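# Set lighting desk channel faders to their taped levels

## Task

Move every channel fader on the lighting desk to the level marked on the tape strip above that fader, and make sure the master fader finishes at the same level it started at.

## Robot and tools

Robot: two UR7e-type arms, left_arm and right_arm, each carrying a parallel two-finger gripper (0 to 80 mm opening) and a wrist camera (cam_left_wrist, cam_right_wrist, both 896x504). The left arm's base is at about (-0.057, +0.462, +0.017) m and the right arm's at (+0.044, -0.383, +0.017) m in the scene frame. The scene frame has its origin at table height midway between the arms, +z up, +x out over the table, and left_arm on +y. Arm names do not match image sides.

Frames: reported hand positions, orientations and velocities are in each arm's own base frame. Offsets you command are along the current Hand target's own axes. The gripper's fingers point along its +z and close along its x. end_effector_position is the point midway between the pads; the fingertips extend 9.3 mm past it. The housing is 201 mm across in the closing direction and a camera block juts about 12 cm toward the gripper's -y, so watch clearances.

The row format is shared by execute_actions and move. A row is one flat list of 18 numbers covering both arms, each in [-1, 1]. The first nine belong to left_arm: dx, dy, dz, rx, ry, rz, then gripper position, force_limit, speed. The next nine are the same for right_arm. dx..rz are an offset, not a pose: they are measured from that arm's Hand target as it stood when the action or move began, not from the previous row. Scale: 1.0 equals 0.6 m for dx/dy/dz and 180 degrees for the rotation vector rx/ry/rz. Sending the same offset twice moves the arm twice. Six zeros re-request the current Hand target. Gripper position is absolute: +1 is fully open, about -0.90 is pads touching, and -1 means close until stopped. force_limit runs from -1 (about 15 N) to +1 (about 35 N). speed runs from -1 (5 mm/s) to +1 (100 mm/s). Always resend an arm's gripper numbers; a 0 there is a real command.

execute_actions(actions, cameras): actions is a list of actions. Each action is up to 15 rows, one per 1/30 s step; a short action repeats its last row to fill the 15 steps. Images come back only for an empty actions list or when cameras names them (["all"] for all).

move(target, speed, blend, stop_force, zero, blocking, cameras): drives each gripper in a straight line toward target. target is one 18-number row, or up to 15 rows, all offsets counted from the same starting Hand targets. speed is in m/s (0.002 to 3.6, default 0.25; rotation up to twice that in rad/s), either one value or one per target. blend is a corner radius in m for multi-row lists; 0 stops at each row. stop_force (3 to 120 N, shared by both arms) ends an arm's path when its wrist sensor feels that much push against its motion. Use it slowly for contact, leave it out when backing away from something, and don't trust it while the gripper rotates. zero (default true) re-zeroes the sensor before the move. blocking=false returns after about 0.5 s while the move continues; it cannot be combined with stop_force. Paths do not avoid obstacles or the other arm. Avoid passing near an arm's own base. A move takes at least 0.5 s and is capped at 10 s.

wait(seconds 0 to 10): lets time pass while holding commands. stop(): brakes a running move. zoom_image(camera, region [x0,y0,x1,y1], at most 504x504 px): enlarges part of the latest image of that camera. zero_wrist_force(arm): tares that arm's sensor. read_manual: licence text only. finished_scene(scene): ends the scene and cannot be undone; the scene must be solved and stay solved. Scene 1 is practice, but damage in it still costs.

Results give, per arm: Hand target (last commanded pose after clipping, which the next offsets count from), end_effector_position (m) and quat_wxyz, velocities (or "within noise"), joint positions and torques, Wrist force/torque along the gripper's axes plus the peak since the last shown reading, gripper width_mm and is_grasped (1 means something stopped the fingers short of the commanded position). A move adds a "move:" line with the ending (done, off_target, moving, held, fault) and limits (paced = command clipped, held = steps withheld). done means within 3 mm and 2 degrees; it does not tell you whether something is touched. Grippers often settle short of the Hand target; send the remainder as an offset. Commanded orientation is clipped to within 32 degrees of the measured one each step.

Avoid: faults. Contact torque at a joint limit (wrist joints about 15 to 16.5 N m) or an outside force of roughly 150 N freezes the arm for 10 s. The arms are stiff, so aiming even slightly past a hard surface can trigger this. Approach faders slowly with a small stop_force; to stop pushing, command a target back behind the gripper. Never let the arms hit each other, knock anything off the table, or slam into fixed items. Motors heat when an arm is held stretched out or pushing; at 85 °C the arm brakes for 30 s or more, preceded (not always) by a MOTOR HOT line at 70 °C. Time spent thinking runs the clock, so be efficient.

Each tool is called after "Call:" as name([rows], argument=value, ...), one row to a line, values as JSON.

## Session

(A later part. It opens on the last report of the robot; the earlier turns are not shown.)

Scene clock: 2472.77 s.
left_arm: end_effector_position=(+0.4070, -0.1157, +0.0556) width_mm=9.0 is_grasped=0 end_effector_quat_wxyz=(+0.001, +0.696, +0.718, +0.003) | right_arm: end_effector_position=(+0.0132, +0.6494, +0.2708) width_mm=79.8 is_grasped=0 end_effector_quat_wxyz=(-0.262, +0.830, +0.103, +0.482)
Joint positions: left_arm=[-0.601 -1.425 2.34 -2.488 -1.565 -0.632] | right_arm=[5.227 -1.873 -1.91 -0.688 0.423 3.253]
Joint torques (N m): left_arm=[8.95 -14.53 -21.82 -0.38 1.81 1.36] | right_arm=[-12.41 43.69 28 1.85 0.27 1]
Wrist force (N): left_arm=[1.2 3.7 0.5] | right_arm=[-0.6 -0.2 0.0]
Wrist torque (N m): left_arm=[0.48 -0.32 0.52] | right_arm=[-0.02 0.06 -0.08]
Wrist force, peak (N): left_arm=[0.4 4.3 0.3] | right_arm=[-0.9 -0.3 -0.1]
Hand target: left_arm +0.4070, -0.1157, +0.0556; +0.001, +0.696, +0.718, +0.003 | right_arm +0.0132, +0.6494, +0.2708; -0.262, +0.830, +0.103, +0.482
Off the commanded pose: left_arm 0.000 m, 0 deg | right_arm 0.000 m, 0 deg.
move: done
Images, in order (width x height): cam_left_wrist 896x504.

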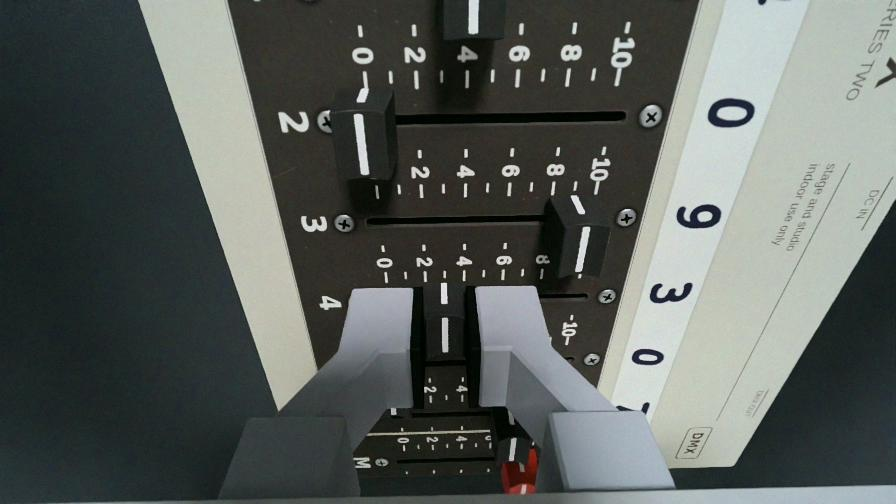

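Call:
move([
  [0,0,0,0,0,0,1,-1,1,0,0,0,0,0,0,0.996,1,1],
  [0.0074,-0.11,0,0,0,0,-1,-1,0.7,0,0,0,0,0,0,0.996,1,1],
], speed=0.1, cameras=["cam_left_wrist"])

Call:
zoom_image(camera="cam_left_wrist", region=[395, 240, 495, 380])

Call:
move([
  [0,0,0,0,0,0,1,-1,1,0,0,0,0,0,0,0.996,1,1],
  [-0.0297,0.0367,0,0,0,0,-1,-1,0.7,0,0,0,0,0,0,0.996,1,1],
], speed=0.1, cameras=["cam_left_wrist"])

Call:
zoom_image(camera="cam_left_wrist", region=[395, 240, 495, 380])

Call:
move([
  [0,0,0,0,0,0,1,-1,1,0,0,0,0,0,0,0.996,1,1],
  [0.0668,0.0367,0,0,0,0,-1,-1,0.7,0,0,0,0,0,0,0.996,1,1],
], speed=0.1, cameras=["cam_left_wrist"])

Call:
zoom_image(camera="cam_left_wrist", region=[395, 240, 495, 380])

Call:
move([
  [0,0,0,0,0,0,1,-1,1,0,0,0,0,0,0,0.996,1,1],
  [-0.0445,0.0367,0,0,0,0,-1,-1,0.7,0,0,0,0,0,0,0.996,1,1],
], speed=0.1, cameras=["cam_left_wrist"])

Call:
zoom_image(camera="cam_left_wrist", region=[395, 240, 495, 380])

Call:
move([
  [0,0,0,0,0,0,1,-1,1,0,0,0,0,0,0,0.996,1,1],
  [-0.0223,0.0367,0,0,0,0,-1,-1,0.7,0,0,0,0,0,0,0.996,1,1],
], speed=0.1, cameras=["cam_left_wrist"])

Call:
zoom_image(camera="cam_left_wrist", region=[395, 240, 495, 380])

Call:
move([
  [0,0,0,0,0,0,1,-1,1,0,0,0,0,0,0,0.996,1,1],
  [0.0519,0.0367,0,0,0,0,-1,-1,0.7,0,0,0,0,0,0,0.996,1,1],
], speed=0.1, cameras=["cam_left_wrist"])

Call:
zoom_image(camera="cam_left_wrist", region=[395, 240, 495, 380])

Scene clock: 2559.43 s.
left_arm: end_effector_position=(+0.3409, -0.1134, +0.0552) width_mm=9.0 is_grasped=0 end_effector_quat_wxyz=(+0.001, +0.696, +0.718, +0.003) | right_arm: end_effector_position=(+0.0132, +0.6494, +0.2708) width_mm=79.8 is_grasped=0 end_effector_quat_wxyz=(-0.262, +0.830, +0.103, +0.482)
Joint positions: left_arm=[-0.705 -1.57 2.506 -2.508 -1.565 -0.737] | right_arm=[5.227 -1.873 -1.91 -0.688 0.423 3.253]
Joint torques (N m): left_arm=[7.9 -22.81 -5.7 -0.3 1.87 -1.61] | right_arm=[-13.87 43.35 28.18 1.56 0.29 0.9]
Wrist force (N): left_arm=[1.1 3.8 0.5] | right_arm=[-0.6 -0.1 0.1]
Wrist torque (N m): left_arm=[0.48 -0.33 0.53] | right_arm=[-0.02 0.06 -0.08]
Wrist force, peak (N): left_arm=[0.7 5.1 0.8] | right_arm=[-0.9 -0.3 0.0]
Hand target: left_arm +0.3409, -0.1134, +0.0552; +0.001, +0.696, +0.718, +0.003 | right_arm +0.0132, +0.6494, +0.2708; -0.262, +0.830, +0.103, +0.482
Off the commanded pose: left_arm 0.000 m, 0 deg | right_arm 0.000 m, 0 deg.
move: done
Images, in order (width x height): cam_left_wrist 896x504.

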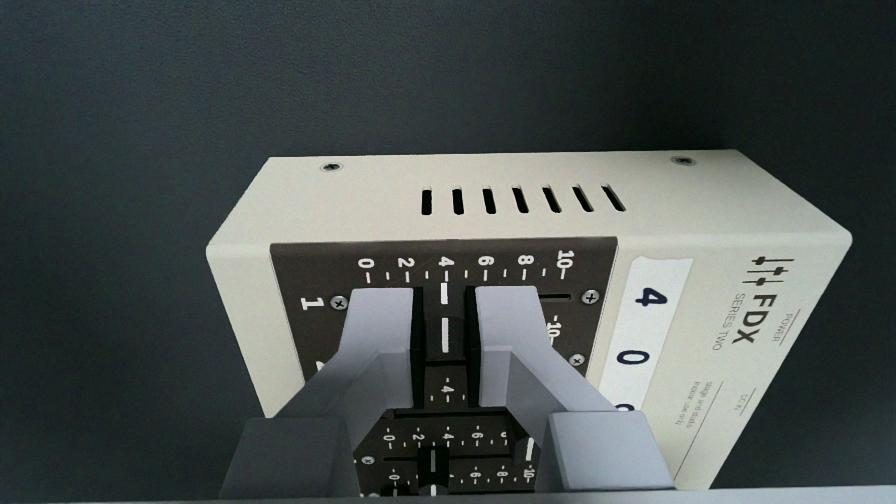

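Scaled by 3.600 from the camera's 896x504 image, which has a finer 1280x720 frame.

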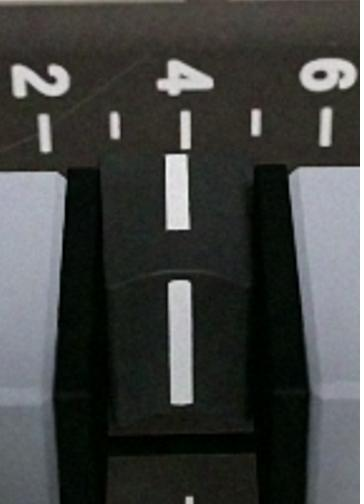

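Scene clock: 2562.20 s.
left_arm: end_effector_position=(+0.3635, -0.1305, +0.0553) width_mm=9.0 is_grasped=0 end_effector_quat_wxyz=(+0.001, +0.696, +0.718, +0.003) | right_arm: end_effector_position=(+0.0132, +0.6494, +0.2708) width_mm=79.8 is_grasped=0 end_effector_quat_wxyz=(-0.262, +0.830, +0.103, +0.482)
Joint positions: left_arm=[-0.701 -1.505 2.437 -2.504 -1.565 -0.732] | right_arm=[5.227 -1.873 -1.91 -0.688 0.423 3.253]
Joint torques (N m): left_arm=[-10.31 -13.94 -13.9 -4.06 -1.67 -1.66] | right_arm=[-12.73 41.8 27.39 1.59 0.48 0.84]
Wrist force (N): left_arm=[2.2 1.5 -0.7] | right_arm=[-0.5 -0.1 0.2]
Wrist torque (N m): left_arm=[0.50 -0.28 0.52] | right_arm=[-0.02 0.06 -0.08]
Wrist force, peak (N): left_arm=[0.2 4.4 0.6] | right_arm=[-0.8 -0.4 0.0]
Hand target: left_arm +0.3635, -0.1305, +0.0553; +0.001, +0.696, +0.718, +0.003 | right_arm +0.0132, +0.6494, +0.2708; -0.262, +0.830, +0.103, +0.482
Off the commanded pose: left_arm 0.000 m, 0 deg | right_arm 0.000 m, 0 deg.
move: done
Images, in order (width x height): cam_left_wrist 896x504.

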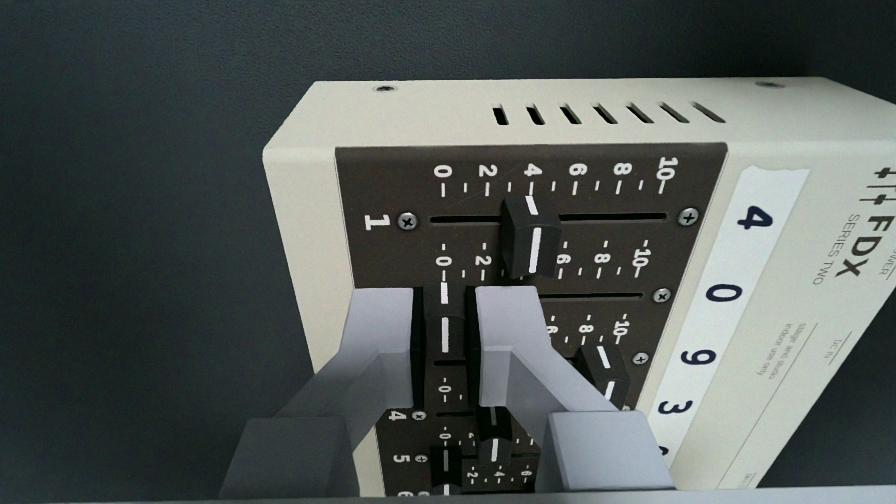

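Scaled by 3.600 from the camera's 896x504 image, which has a finer 1280x720 frame.

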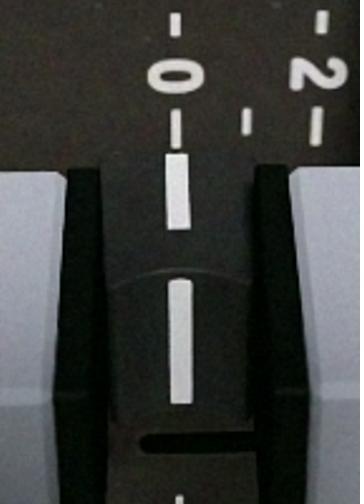

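Scene clock: 2565.10 s.
left_arm: end_effector_position=(+0.3842, -0.0897, +0.0555) width_mm=9.0 is_grasped=0 end_effector_quat_wxyz=(+0.001, +0.696, +0.718, +0.003) | right_arm: end_effector_position=(+0.0132, +0.6494, +0.2708) width_mm=79.8 is_grasped=0 end_effector_quat_wxyz=(-0.262, +0.830, +0.103, +0.482)
Joint positions: left_arm=[-0.577 -1.487 2.415 -2.502 -1.565 -0.609] | right_arm=[5.227 -1.873 -1.91 -0.688 0.423 3.253]
Joint torques (N m): left_arm=[9.34 -26.74 -6.46 -3.97 -1.66 1.39] | right_arm=[-13.22 42.62 29.48 1.54 0.39 0.91]
Wrist force (N): left_arm=[1.1 3.8 0.7] | right_arm=[-0.4 -0.4 0.1]
Wrist torque (N m): left_arm=[0.52 -0.33 0.43] | right_arm=[-0.05 0.05 -0.08]
Wrist force, peak (N): left_arm=[1.9 4.4 0.5] | right_arm=[-0.9 -0.3 0.2]
Hand target: left_arm +0.3842, -0.0897, +0.0555; +0.001, +0.696, +0.718, +0.003 | right_arm +0.0132, +0.6494, +0.2708; -0.262, +0.830, +0.103, +0.482
Off the commanded pose: left_arm 0.000 m, 0 deg | right_arm 0.000 m, 0 deg.
move: done
Images, in order (width x height): cam_left_wrist 896x504.

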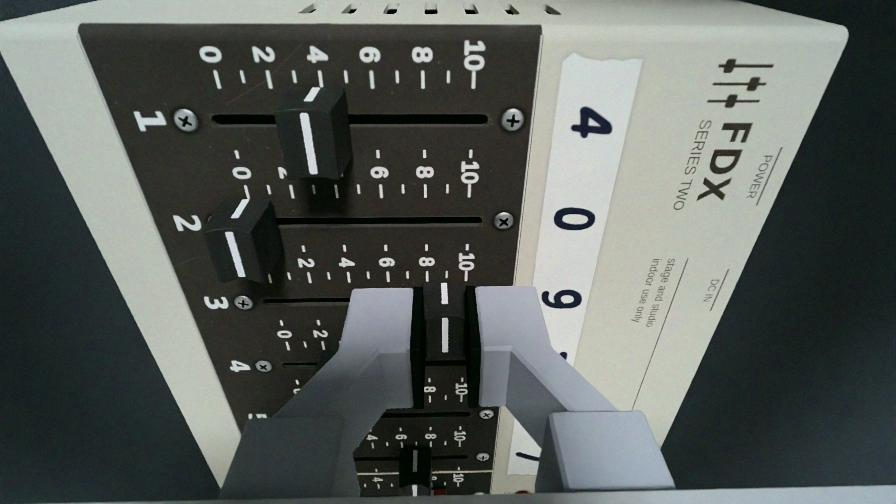

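Scaled by 3.600 from the camera's 896x504 image, which has a finer 1280x720 frame.

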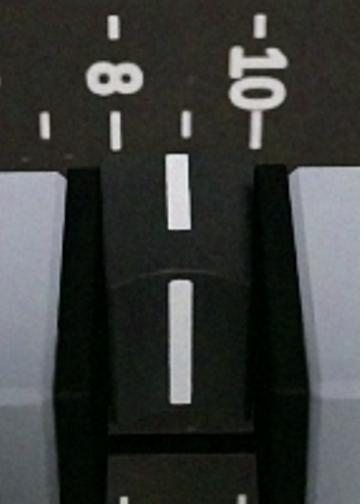

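Scene clock: 2567.93 s.
left_arm: end_effector_position=(+0.4070, -0.1157, +0.0556) width_mm=9.0 is_grasped=0 end_effector_quat_wxyz=(+0.001, +0.696, +0.718, +0.003) | right_arm: end_effector_position=(+0.0132, +0.6494, +0.2708) width_mm=79.8 is_grasped=0 end_effector_quat_wxyz=(-0.262, +0.830, +0.103, +0.482)
Joint positions: left_arm=[-0.6 -1.425 2.34 -2.488 -1.565 -0.632] | right_arm=[5.227 -1.873 -1.91 -0.688 0.423 3.253]
Joint torques (N m): left_arm=[10.12 -18.73 -22.1 -4.42 1.91 1.29] | right_arm=[-13.21 43.51 29.32 1.38 0.39 0.9]
Wrist force (N): left_arm=[0.2 3.3 1.1] | right_arm=[-0.6 -0.5 -0.2]
Wrist torque (N m): left_arm=[0.50 -0.34 0.53] | right_arm=[-0.07 0.06 -0.07]
Wrist force, peak (N): left_arm=[-0.1 4.3 0.6] | right_arm=[-0.7 0.0 0.6]
Hand target: left_arm +0.4071, -0.1157, +0.0556; +0.001, +0.696, +0.718, +0.003 | right_arm +0.0132, +0.6494, +0.2708; -0.262, +0.830, +0.103, +0.482
Off the commanded pose: left_arm 0.000 m, 0 deg | right_arm 0.000 m, 0 deg.
move: done
Images, in order (width x height): cam_left_wrist 896x504.

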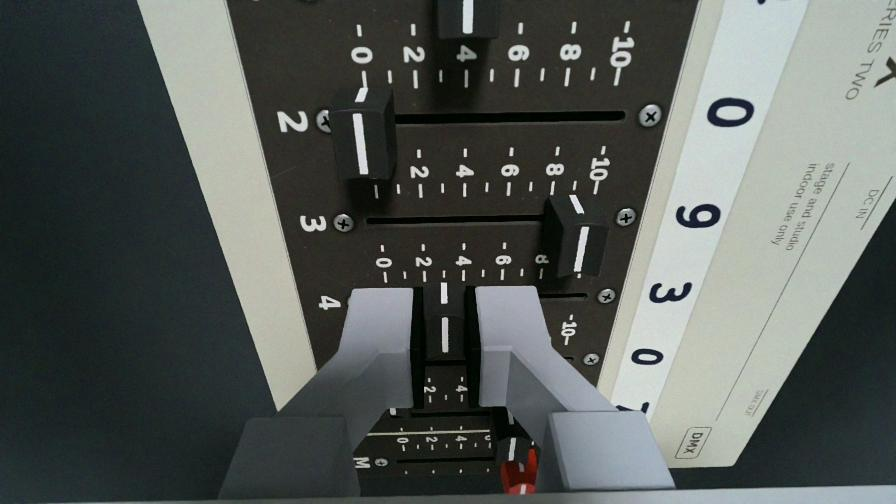

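Scaled by 3.600 from the camera's 896x504 image, which has a finer 1280x720 frame.

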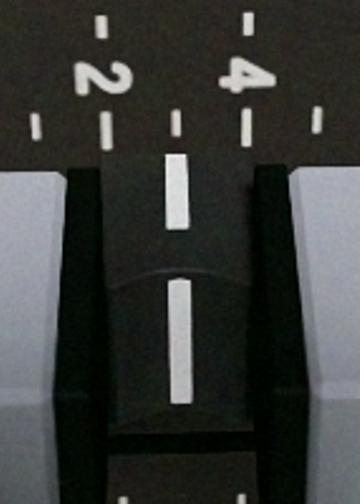

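Scene clock: 2570.70 s.
left_arm: end_effector_position=(+0.4295, -0.1284, +0.0556) width_mm=9.0 is_grasped=0 end_effector_quat_wxyz=(+0.001, +0.696, +0.718, +0.003) | right_arm: end_effector_position=(+0.0132, +0.6494, +0.2708) width_mm=79.8 is_grasped=0 end_effector_quat_wxyz=(-0.262, +0.830, +0.103, +0.482)
Joint positions: left_arm=[-0.595 -1.373 2.273 -2.473 -1.565 -0.627] | right_arm=[5.227 -1.873 -1.91 -0.688 0.423 3.253]
Joint torques (N m): left_arm=[-10.95 -32.73 -11.06 -4.34 -1.61 -1.71] | right_arm=[-12.75 44.06 28.14 1.51 0.4 0.95]
Wrist force (N): left_arm=[0.4 3.2 1.1] | right_arm=[-0.5 0.1 0.2]
Wrist torque (N m): left_arm=[0.50 -0.36 0.52] | right_arm=[0.01 0.05 -0.08]
Wrist force, peak (N): left_arm=[0.2 4.2 0.3] | right_arm=[-0.9 -0.1 -0.1]
Hand target: left_arm +0.4295, -0.1284, +0.0556; +0.001, +0.696, +0.718, +0.003 | right_arm +0.0132, +0.6494, +0.2708; -0.262, +0.830, +0.103, +0.482
Off the commanded pose: left_arm 0.000 m, 0 deg | right_arm 0.000 m, 0 deg.
move: done
Images, in order (width x height): cam_left_wrist 896x504.

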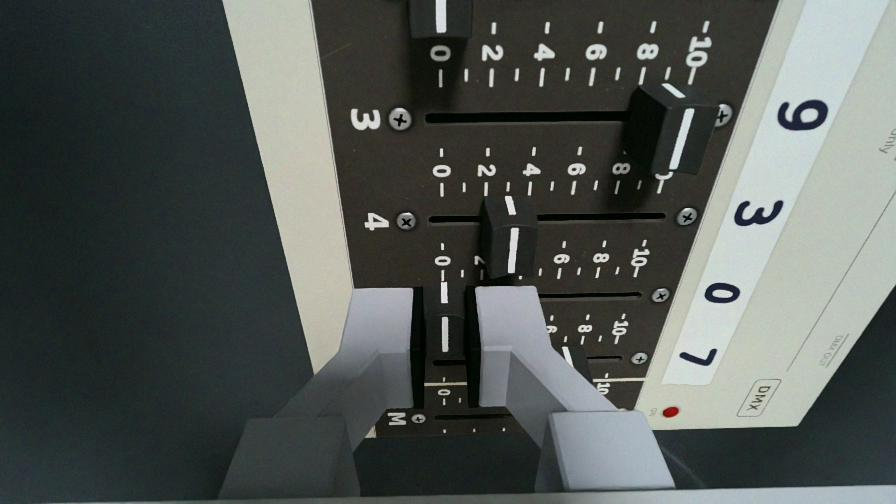

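Scaled by 3.600 from the camera's 896x504 image, which has a finer 1280x720 frame.

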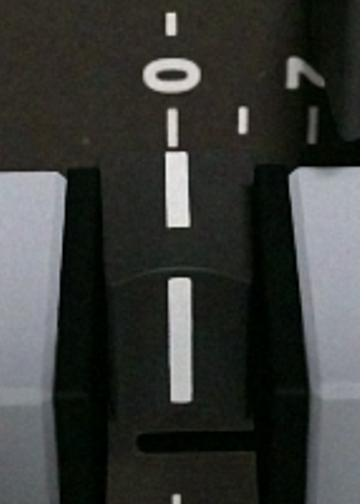

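Scene clock: 2573.57 s.
left_arm: end_effector_position=(+0.4505, -0.0966, +0.0559) width_mm=9.0 is_grasped=0 end_effector_quat_wxyz=(+0.001, +0.696, +0.718, +0.003) | right_arm: end_effector_position=(+0.0132, +0.6494, +0.2708) width_mm=79.8 is_grasped=0 end_effector_quat_wxyz=(-0.262, +0.830, +0.103, +0.482)
Joint positions: left_arm=[-0.507 -1.349 2.239 -2.464 -1.565 -0.539] | right_arm=[5.227 -1.873 -1.91 -0.688 0.423 3.253]
Joint torques (N m): left_arm=[9.47 -34.37 -6.39 -4.24 -0.35 1.39] | right_arm=[-12.5 42.97 28.46 1.27 0.35 1.04]
Wrist force (N): left_arm=[0.1 3.8 0.9] | right_arm=[-0.5 -0.5 0.2]
Wrist torque (N m): left_arm=[0.50 -0.34 0.43] | right_arm=[-0.06 0.06 -0.08]
Wrist force, peak (N): left_arm=[1.8 4.1 0.4] | right_arm=[-0.9 0.0 -0.1]
Hand target: left_arm +0.4505, -0.0966, +0.0559; +0.001, +0.696, +0.718, +0.003 | right_arm +0.0132, +0.6494, +0.2708; -0.262, +0.830, +0.103, +0.482
Off the commanded pose: left_arm 0.000 m, 0 deg | right_arm 0.000 m, 0 deg.
move: done
Images, in order (width x height): cam_left_wrist 896x504.

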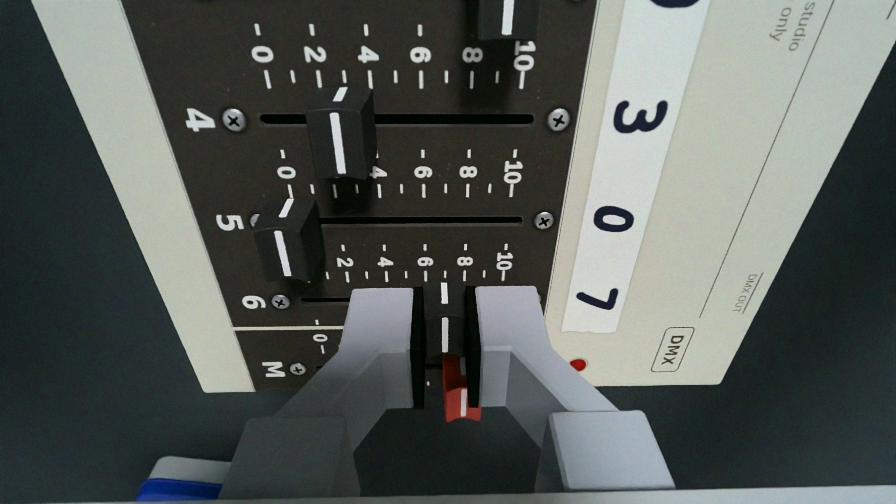

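Scaled by 3.600 from the camera's 896x504 image, which has a finer 1280x720 frame.

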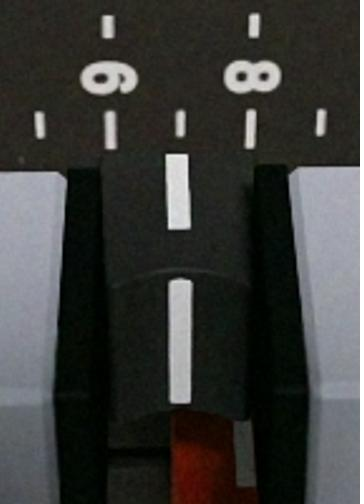

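Call:
move(target=[-0.002,0,0,0,0,0,-1,-1,0.7,0,0,0,0,0,0,0.996,1,1], speed=0.1, cameras=["cam_left_wrist"])

Call:
zoom_image(camera="cam_left_wrist", region=[395, 240, 495, 380])

Scene clock: 2595.17 s.
left_arm: end_effector_position=(+0.4505, -0.0978, +0.0559) width_mm=9.0 is_grasped=1 end_effector_quat_wxyz=(+0.001, +0.696, +0.718, +0.003) | right_arm: end_effector_position=(+0.0132, +0.6494, +0.2708) width_mm=79.8 is_grasped=0 end_effector_quat_wxyz=(-0.262, +0.830, +0.103, +0.482)
Joint positions: left_arm=[-0.51 -1.348 2.238 -2.464 -1.565 -0.541] | right_arm=[5.227 -1.873 -1.91 -0.688 0.423 3.253]
Joint torques (N m): left_arm=[-10.22 -17.48 -27.72 -0.49 1.93 -1.15] | right_arm=[-12.52 42.68 28.54 1.28 0.45 1.04]
Wrist force (N): left_arm=[2.3 1.0 0.2] | right_arm=[-0.5 0.1 -0.1]
Wrist torque (N m): left_arm=[0.47 -0.34 0.43] | right_arm=[0.00 0.04 -0.08]
Wrist force, peak (N): left_arm=[0.3 4.0 1.0] | right_arm=[-0.9 -0.4 0.1]
Hand target: left_arm +0.4505, -0.0978, +0.0559; +0.001, +0.696, +0.718, +0.003 | right_arm +0.0132, +0.6494, +0.2708; -0.262, +0.830, +0.103, +0.482
Off the commanded pose: left_arm 0.000 m, 0 deg | right_arm 0.000 m, 0 deg.
move: done
Images, in order (width x height): cam_left_wrist 896x504.

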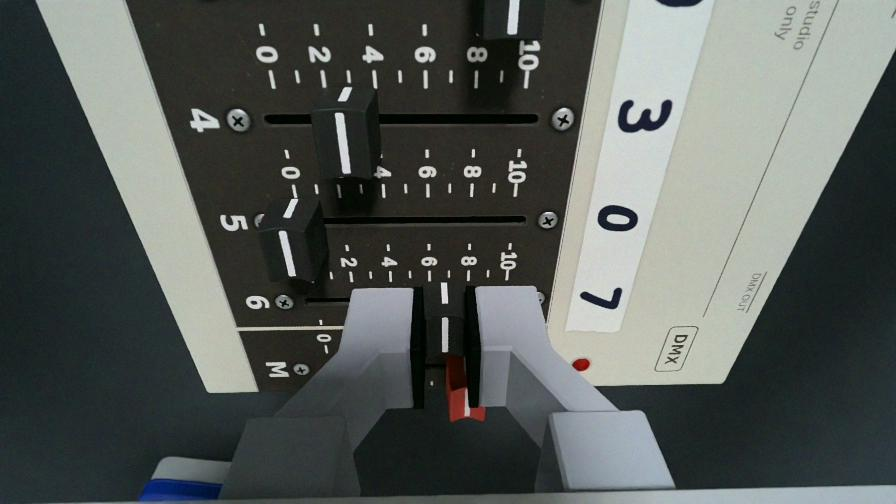

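Scaled by 3.600 from the camera's 896x504 image, which has a finer 1280x720 frame.

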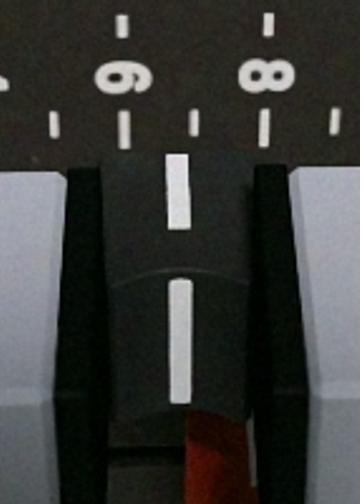

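Call:
move(target=[0.0016,0,0,0,0,0,-1,-1,0.7,0,0,0,0,0,0,0.996,1,1], speed=0.1, cameras=["cam_left_wrist"])

Call:
zoom_image(camera="cam_left_wrist", region=[395, 240, 495, 380])

Scene clock: 2603.43 s.
left_arm: end_effector_position=(+0.4505, -0.0968, +0.0559) width_mm=9.0 is_grasped=1 end_effector_quat_wxyz=(+0.001, +0.696, +0.718, +0.003) | right_arm: end_effector_position=(+0.0132, +0.6494, +0.2708) width_mm=79.8 is_grasped=0 end_effector_quat_wxyz=(-0.262, +0.830, +0.103, +0.482)
Joint positions: left_arm=[-0.508 -1.349 2.239 -2.464 -1.565 -0.539] | right_arm=[5.227 -1.873 -1.91 -0.688 0.423 3.253]
Joint torques (N m): left_arm=[8.33 -33.55 -4.76 -3.9 1.7 0.95] | right_arm=[-13.93 43.44 28.73 1.14 0.27 1.19]
Wrist force (N): left_arm=[-0.9 6.8 1.9] | right_arm=[-0.4 -0.2 0.0]
Wrist torque (N m): left_arm=[0.52 -0.37 0.44] | right_arm=[-0.02 0.04 -0.08]
Wrist force, peak (N): left_arm=[-1.0 7.0 1.9] | right_arm=[-0.8 -0.1 0.0]
Hand target: left_arm +0.4505, -0.0968, +0.0559; +0.001, +0.696, +0.718, +0.003 | right_arm +0.0132, +0.6494, +0.2708; -0.262, +0.830, +0.103, +0.482
Off the commanded pose: left_arm 0.000 m, 0 deg | right_arm 0.000 m, 0 deg.
move: done
Images, in order (width x height): cam_left_wrist 896x504.

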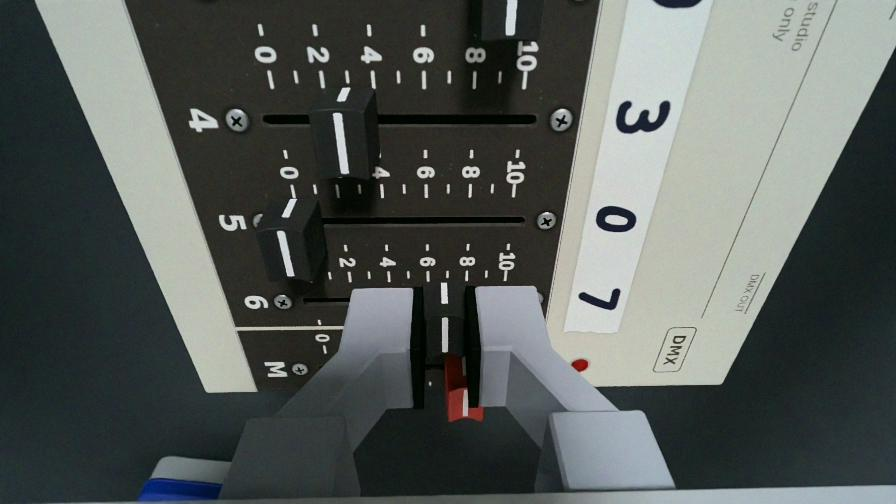

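Scaled by 3.600 from the camera's 896x504 image, which has a finer 1280x720 frame.

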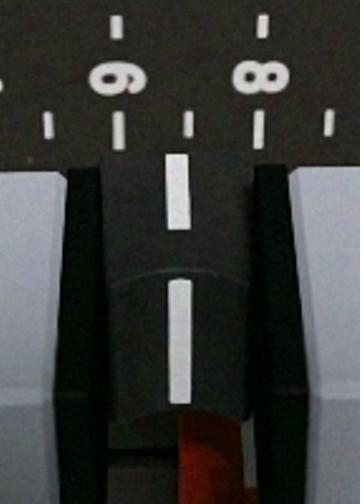

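Call:
move(target=[-0.0014,0,0,0,0,0,-1,-1,0.7,0,0,0,0,0,0,0.996,1,1], speed=0.1, cameras=["cam_left_wrist"])

Call:
zoom_image(camera="cam_left_wrist", region=[395, 240, 495, 380])

Scene clock: 2610.57 s.
left_arm: end_effector_position=(+0.4505, -0.0976, +0.0559) width_mm=9.0 is_grasped=1 end_effector_quat_wxyz=(+0.001, +0.696, +0.718, +0.003) | right_arm: end_effector_position=(+0.0132, +0.6494, +0.2708) width_mm=79.8 is_grasped=0 end_effector_quat_wxyz=(-0.262, +0.830, +0.103, +0.482)
Joint positions: left_arm=[-0.509 -1.348 2.238 -2.464 -1.565 -0.541] | right_arm=[5.227 -1.873 -1.91 -0.688 0.423 3.253]
Joint torques (N m): left_arm=[-10.06 -17.41 -27.36 -0.54 0.16 -1.33] | right_arm=[-13.2 43.05 28.84 1.23 0.49 1.01]
Wrist force (N): left_arm=[2.5 0.8 0.1] | right_arm=[-0.8 -0.2 -0.2]
Wrist torque (N m): left_arm=[0.48 -0.33 0.42] | right_arm=[-0.03 0.09 -0.08]
Wrist force, peak (N): left_arm=[-1.1 7.3 1.9] | right_arm=[-0.9 -0.1 0.1]
Hand target: left_arm +0.4505, -0.0976, +0.0559; +0.001, +0.696, +0.718, +0.003 | right_arm +0.0132, +0.6494, +0.2708; -0.262, +0.830, +0.103, +0.482
Off the commanded pose: left_arm 0.000 m, 0 deg | right_arm 0.000 m, 0 deg.
move: done
Images, in order (width x height): cam_left_wrist 896x504.

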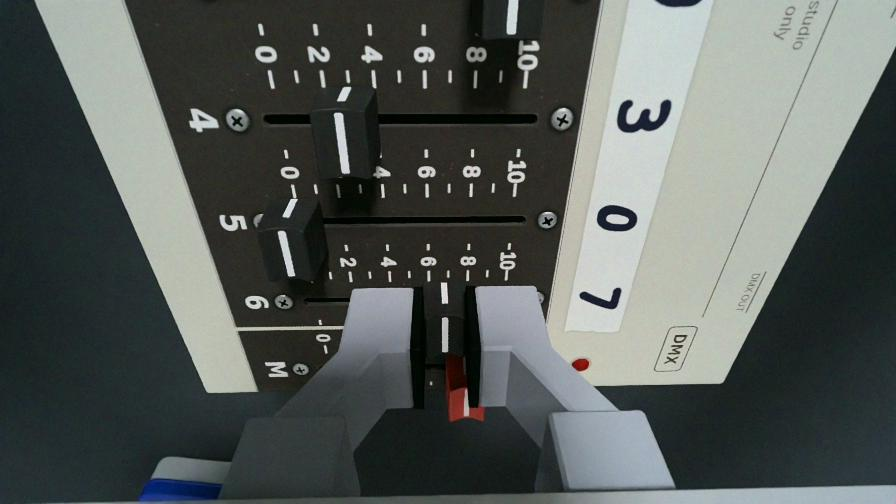

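Scaled by 3.600 from the camera's 896x504 image, which has a finer 1280x720 frame.

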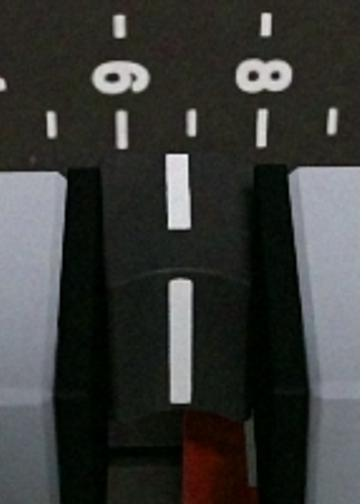

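Call:
move([
  [0,0,0,0,0,0,1,-1,1,0,0,0,0,0,0,0.996,1,1],
  [0,0,-0.1,0,0,0,1,-1,1,0,0,0,0,0,0,0.996,1,1],
], speed=0.15, cameras=["cam_left_wrist"])

Call:
zoom_image(camera="cam_left_wrist", region=[300, 60, 620, 260])

Scene clock: 2659.63 s.
left_arm: end_effector_position=(+0.4503, -0.0979, +0.1158) width_mm=80.0 is_grasped=0 end_effector_quat_wxyz=(+0.001, +0.696, +0.718, +0.003) | right_arm: end_effector_position=(+0.0132, +0.6494, +0.2708) width_mm=79.8 is_grasped=0 end_effector_quat_wxyz=(-0.262, +0.830, +0.103, +0.482)
Joint positions: left_arm=[-0.51 -1.474 2.176 -2.276 -1.565 -0.542] | right_arm=[5.227 -1.873 -1.91 -0.688 0.423 3.253]
Joint torques (N m): left_arm=[-10.53 -30.81 -14.73 -0.39 0.05 -1.33] | right_arm=[-13.88 43.31 29.13 1 0.29 0.97]
Wrist force (N): left_arm=[0.5 3.2 0.4] | right_arm=[-0.5 0.0 0.0]
Wrist torque (N m): left_arm=[0.47 -0.28 0.43] | right_arm=[0.00 0.06 -0.08]
Wrist force, peak (N): left_arm=[0.9 3.7 1.9] | right_arm=[-1.0 -0.2 -0.1]
Hand target: left_arm +0.4502, -0.0978, +0.1159; +0.001, +0.696, +0.718, +0.003 | right_arm +0.0132, +0.6494, +0.2708; -0.262, +0.830, +0.103, +0.482
Off the commanded pose: left_arm 0.000 m, 0 deg | right_arm 0.000 m, 0 deg.
move: done
Images, in order (width x height): cam_left_wrist 896x504.

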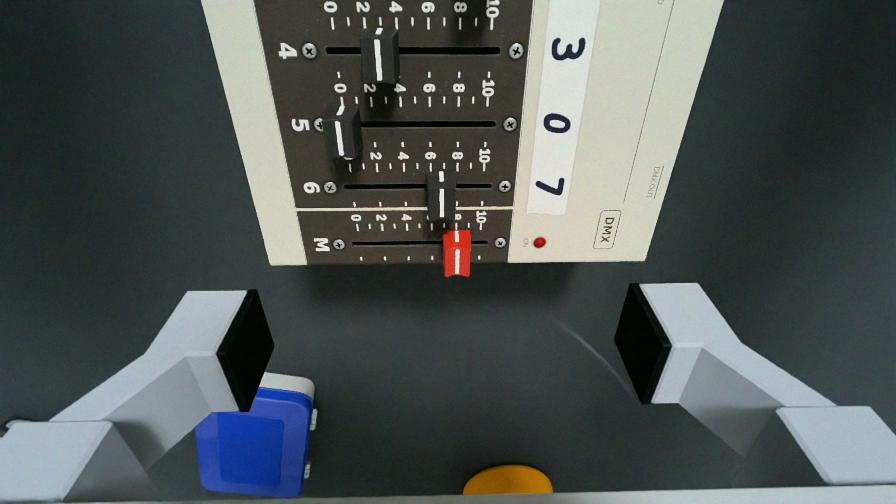

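Scaled by 1.575 from the camera's 896x504 image, which has a finer 1280x720 frame.

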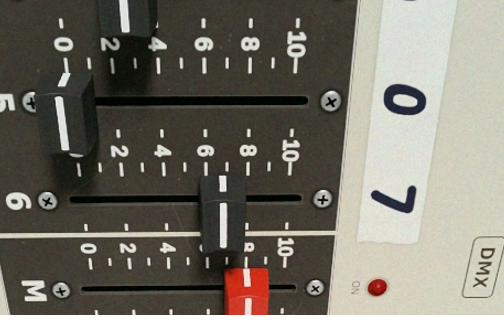

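Call:
finished_scene(scene=1)

The scene is finished: the task was done.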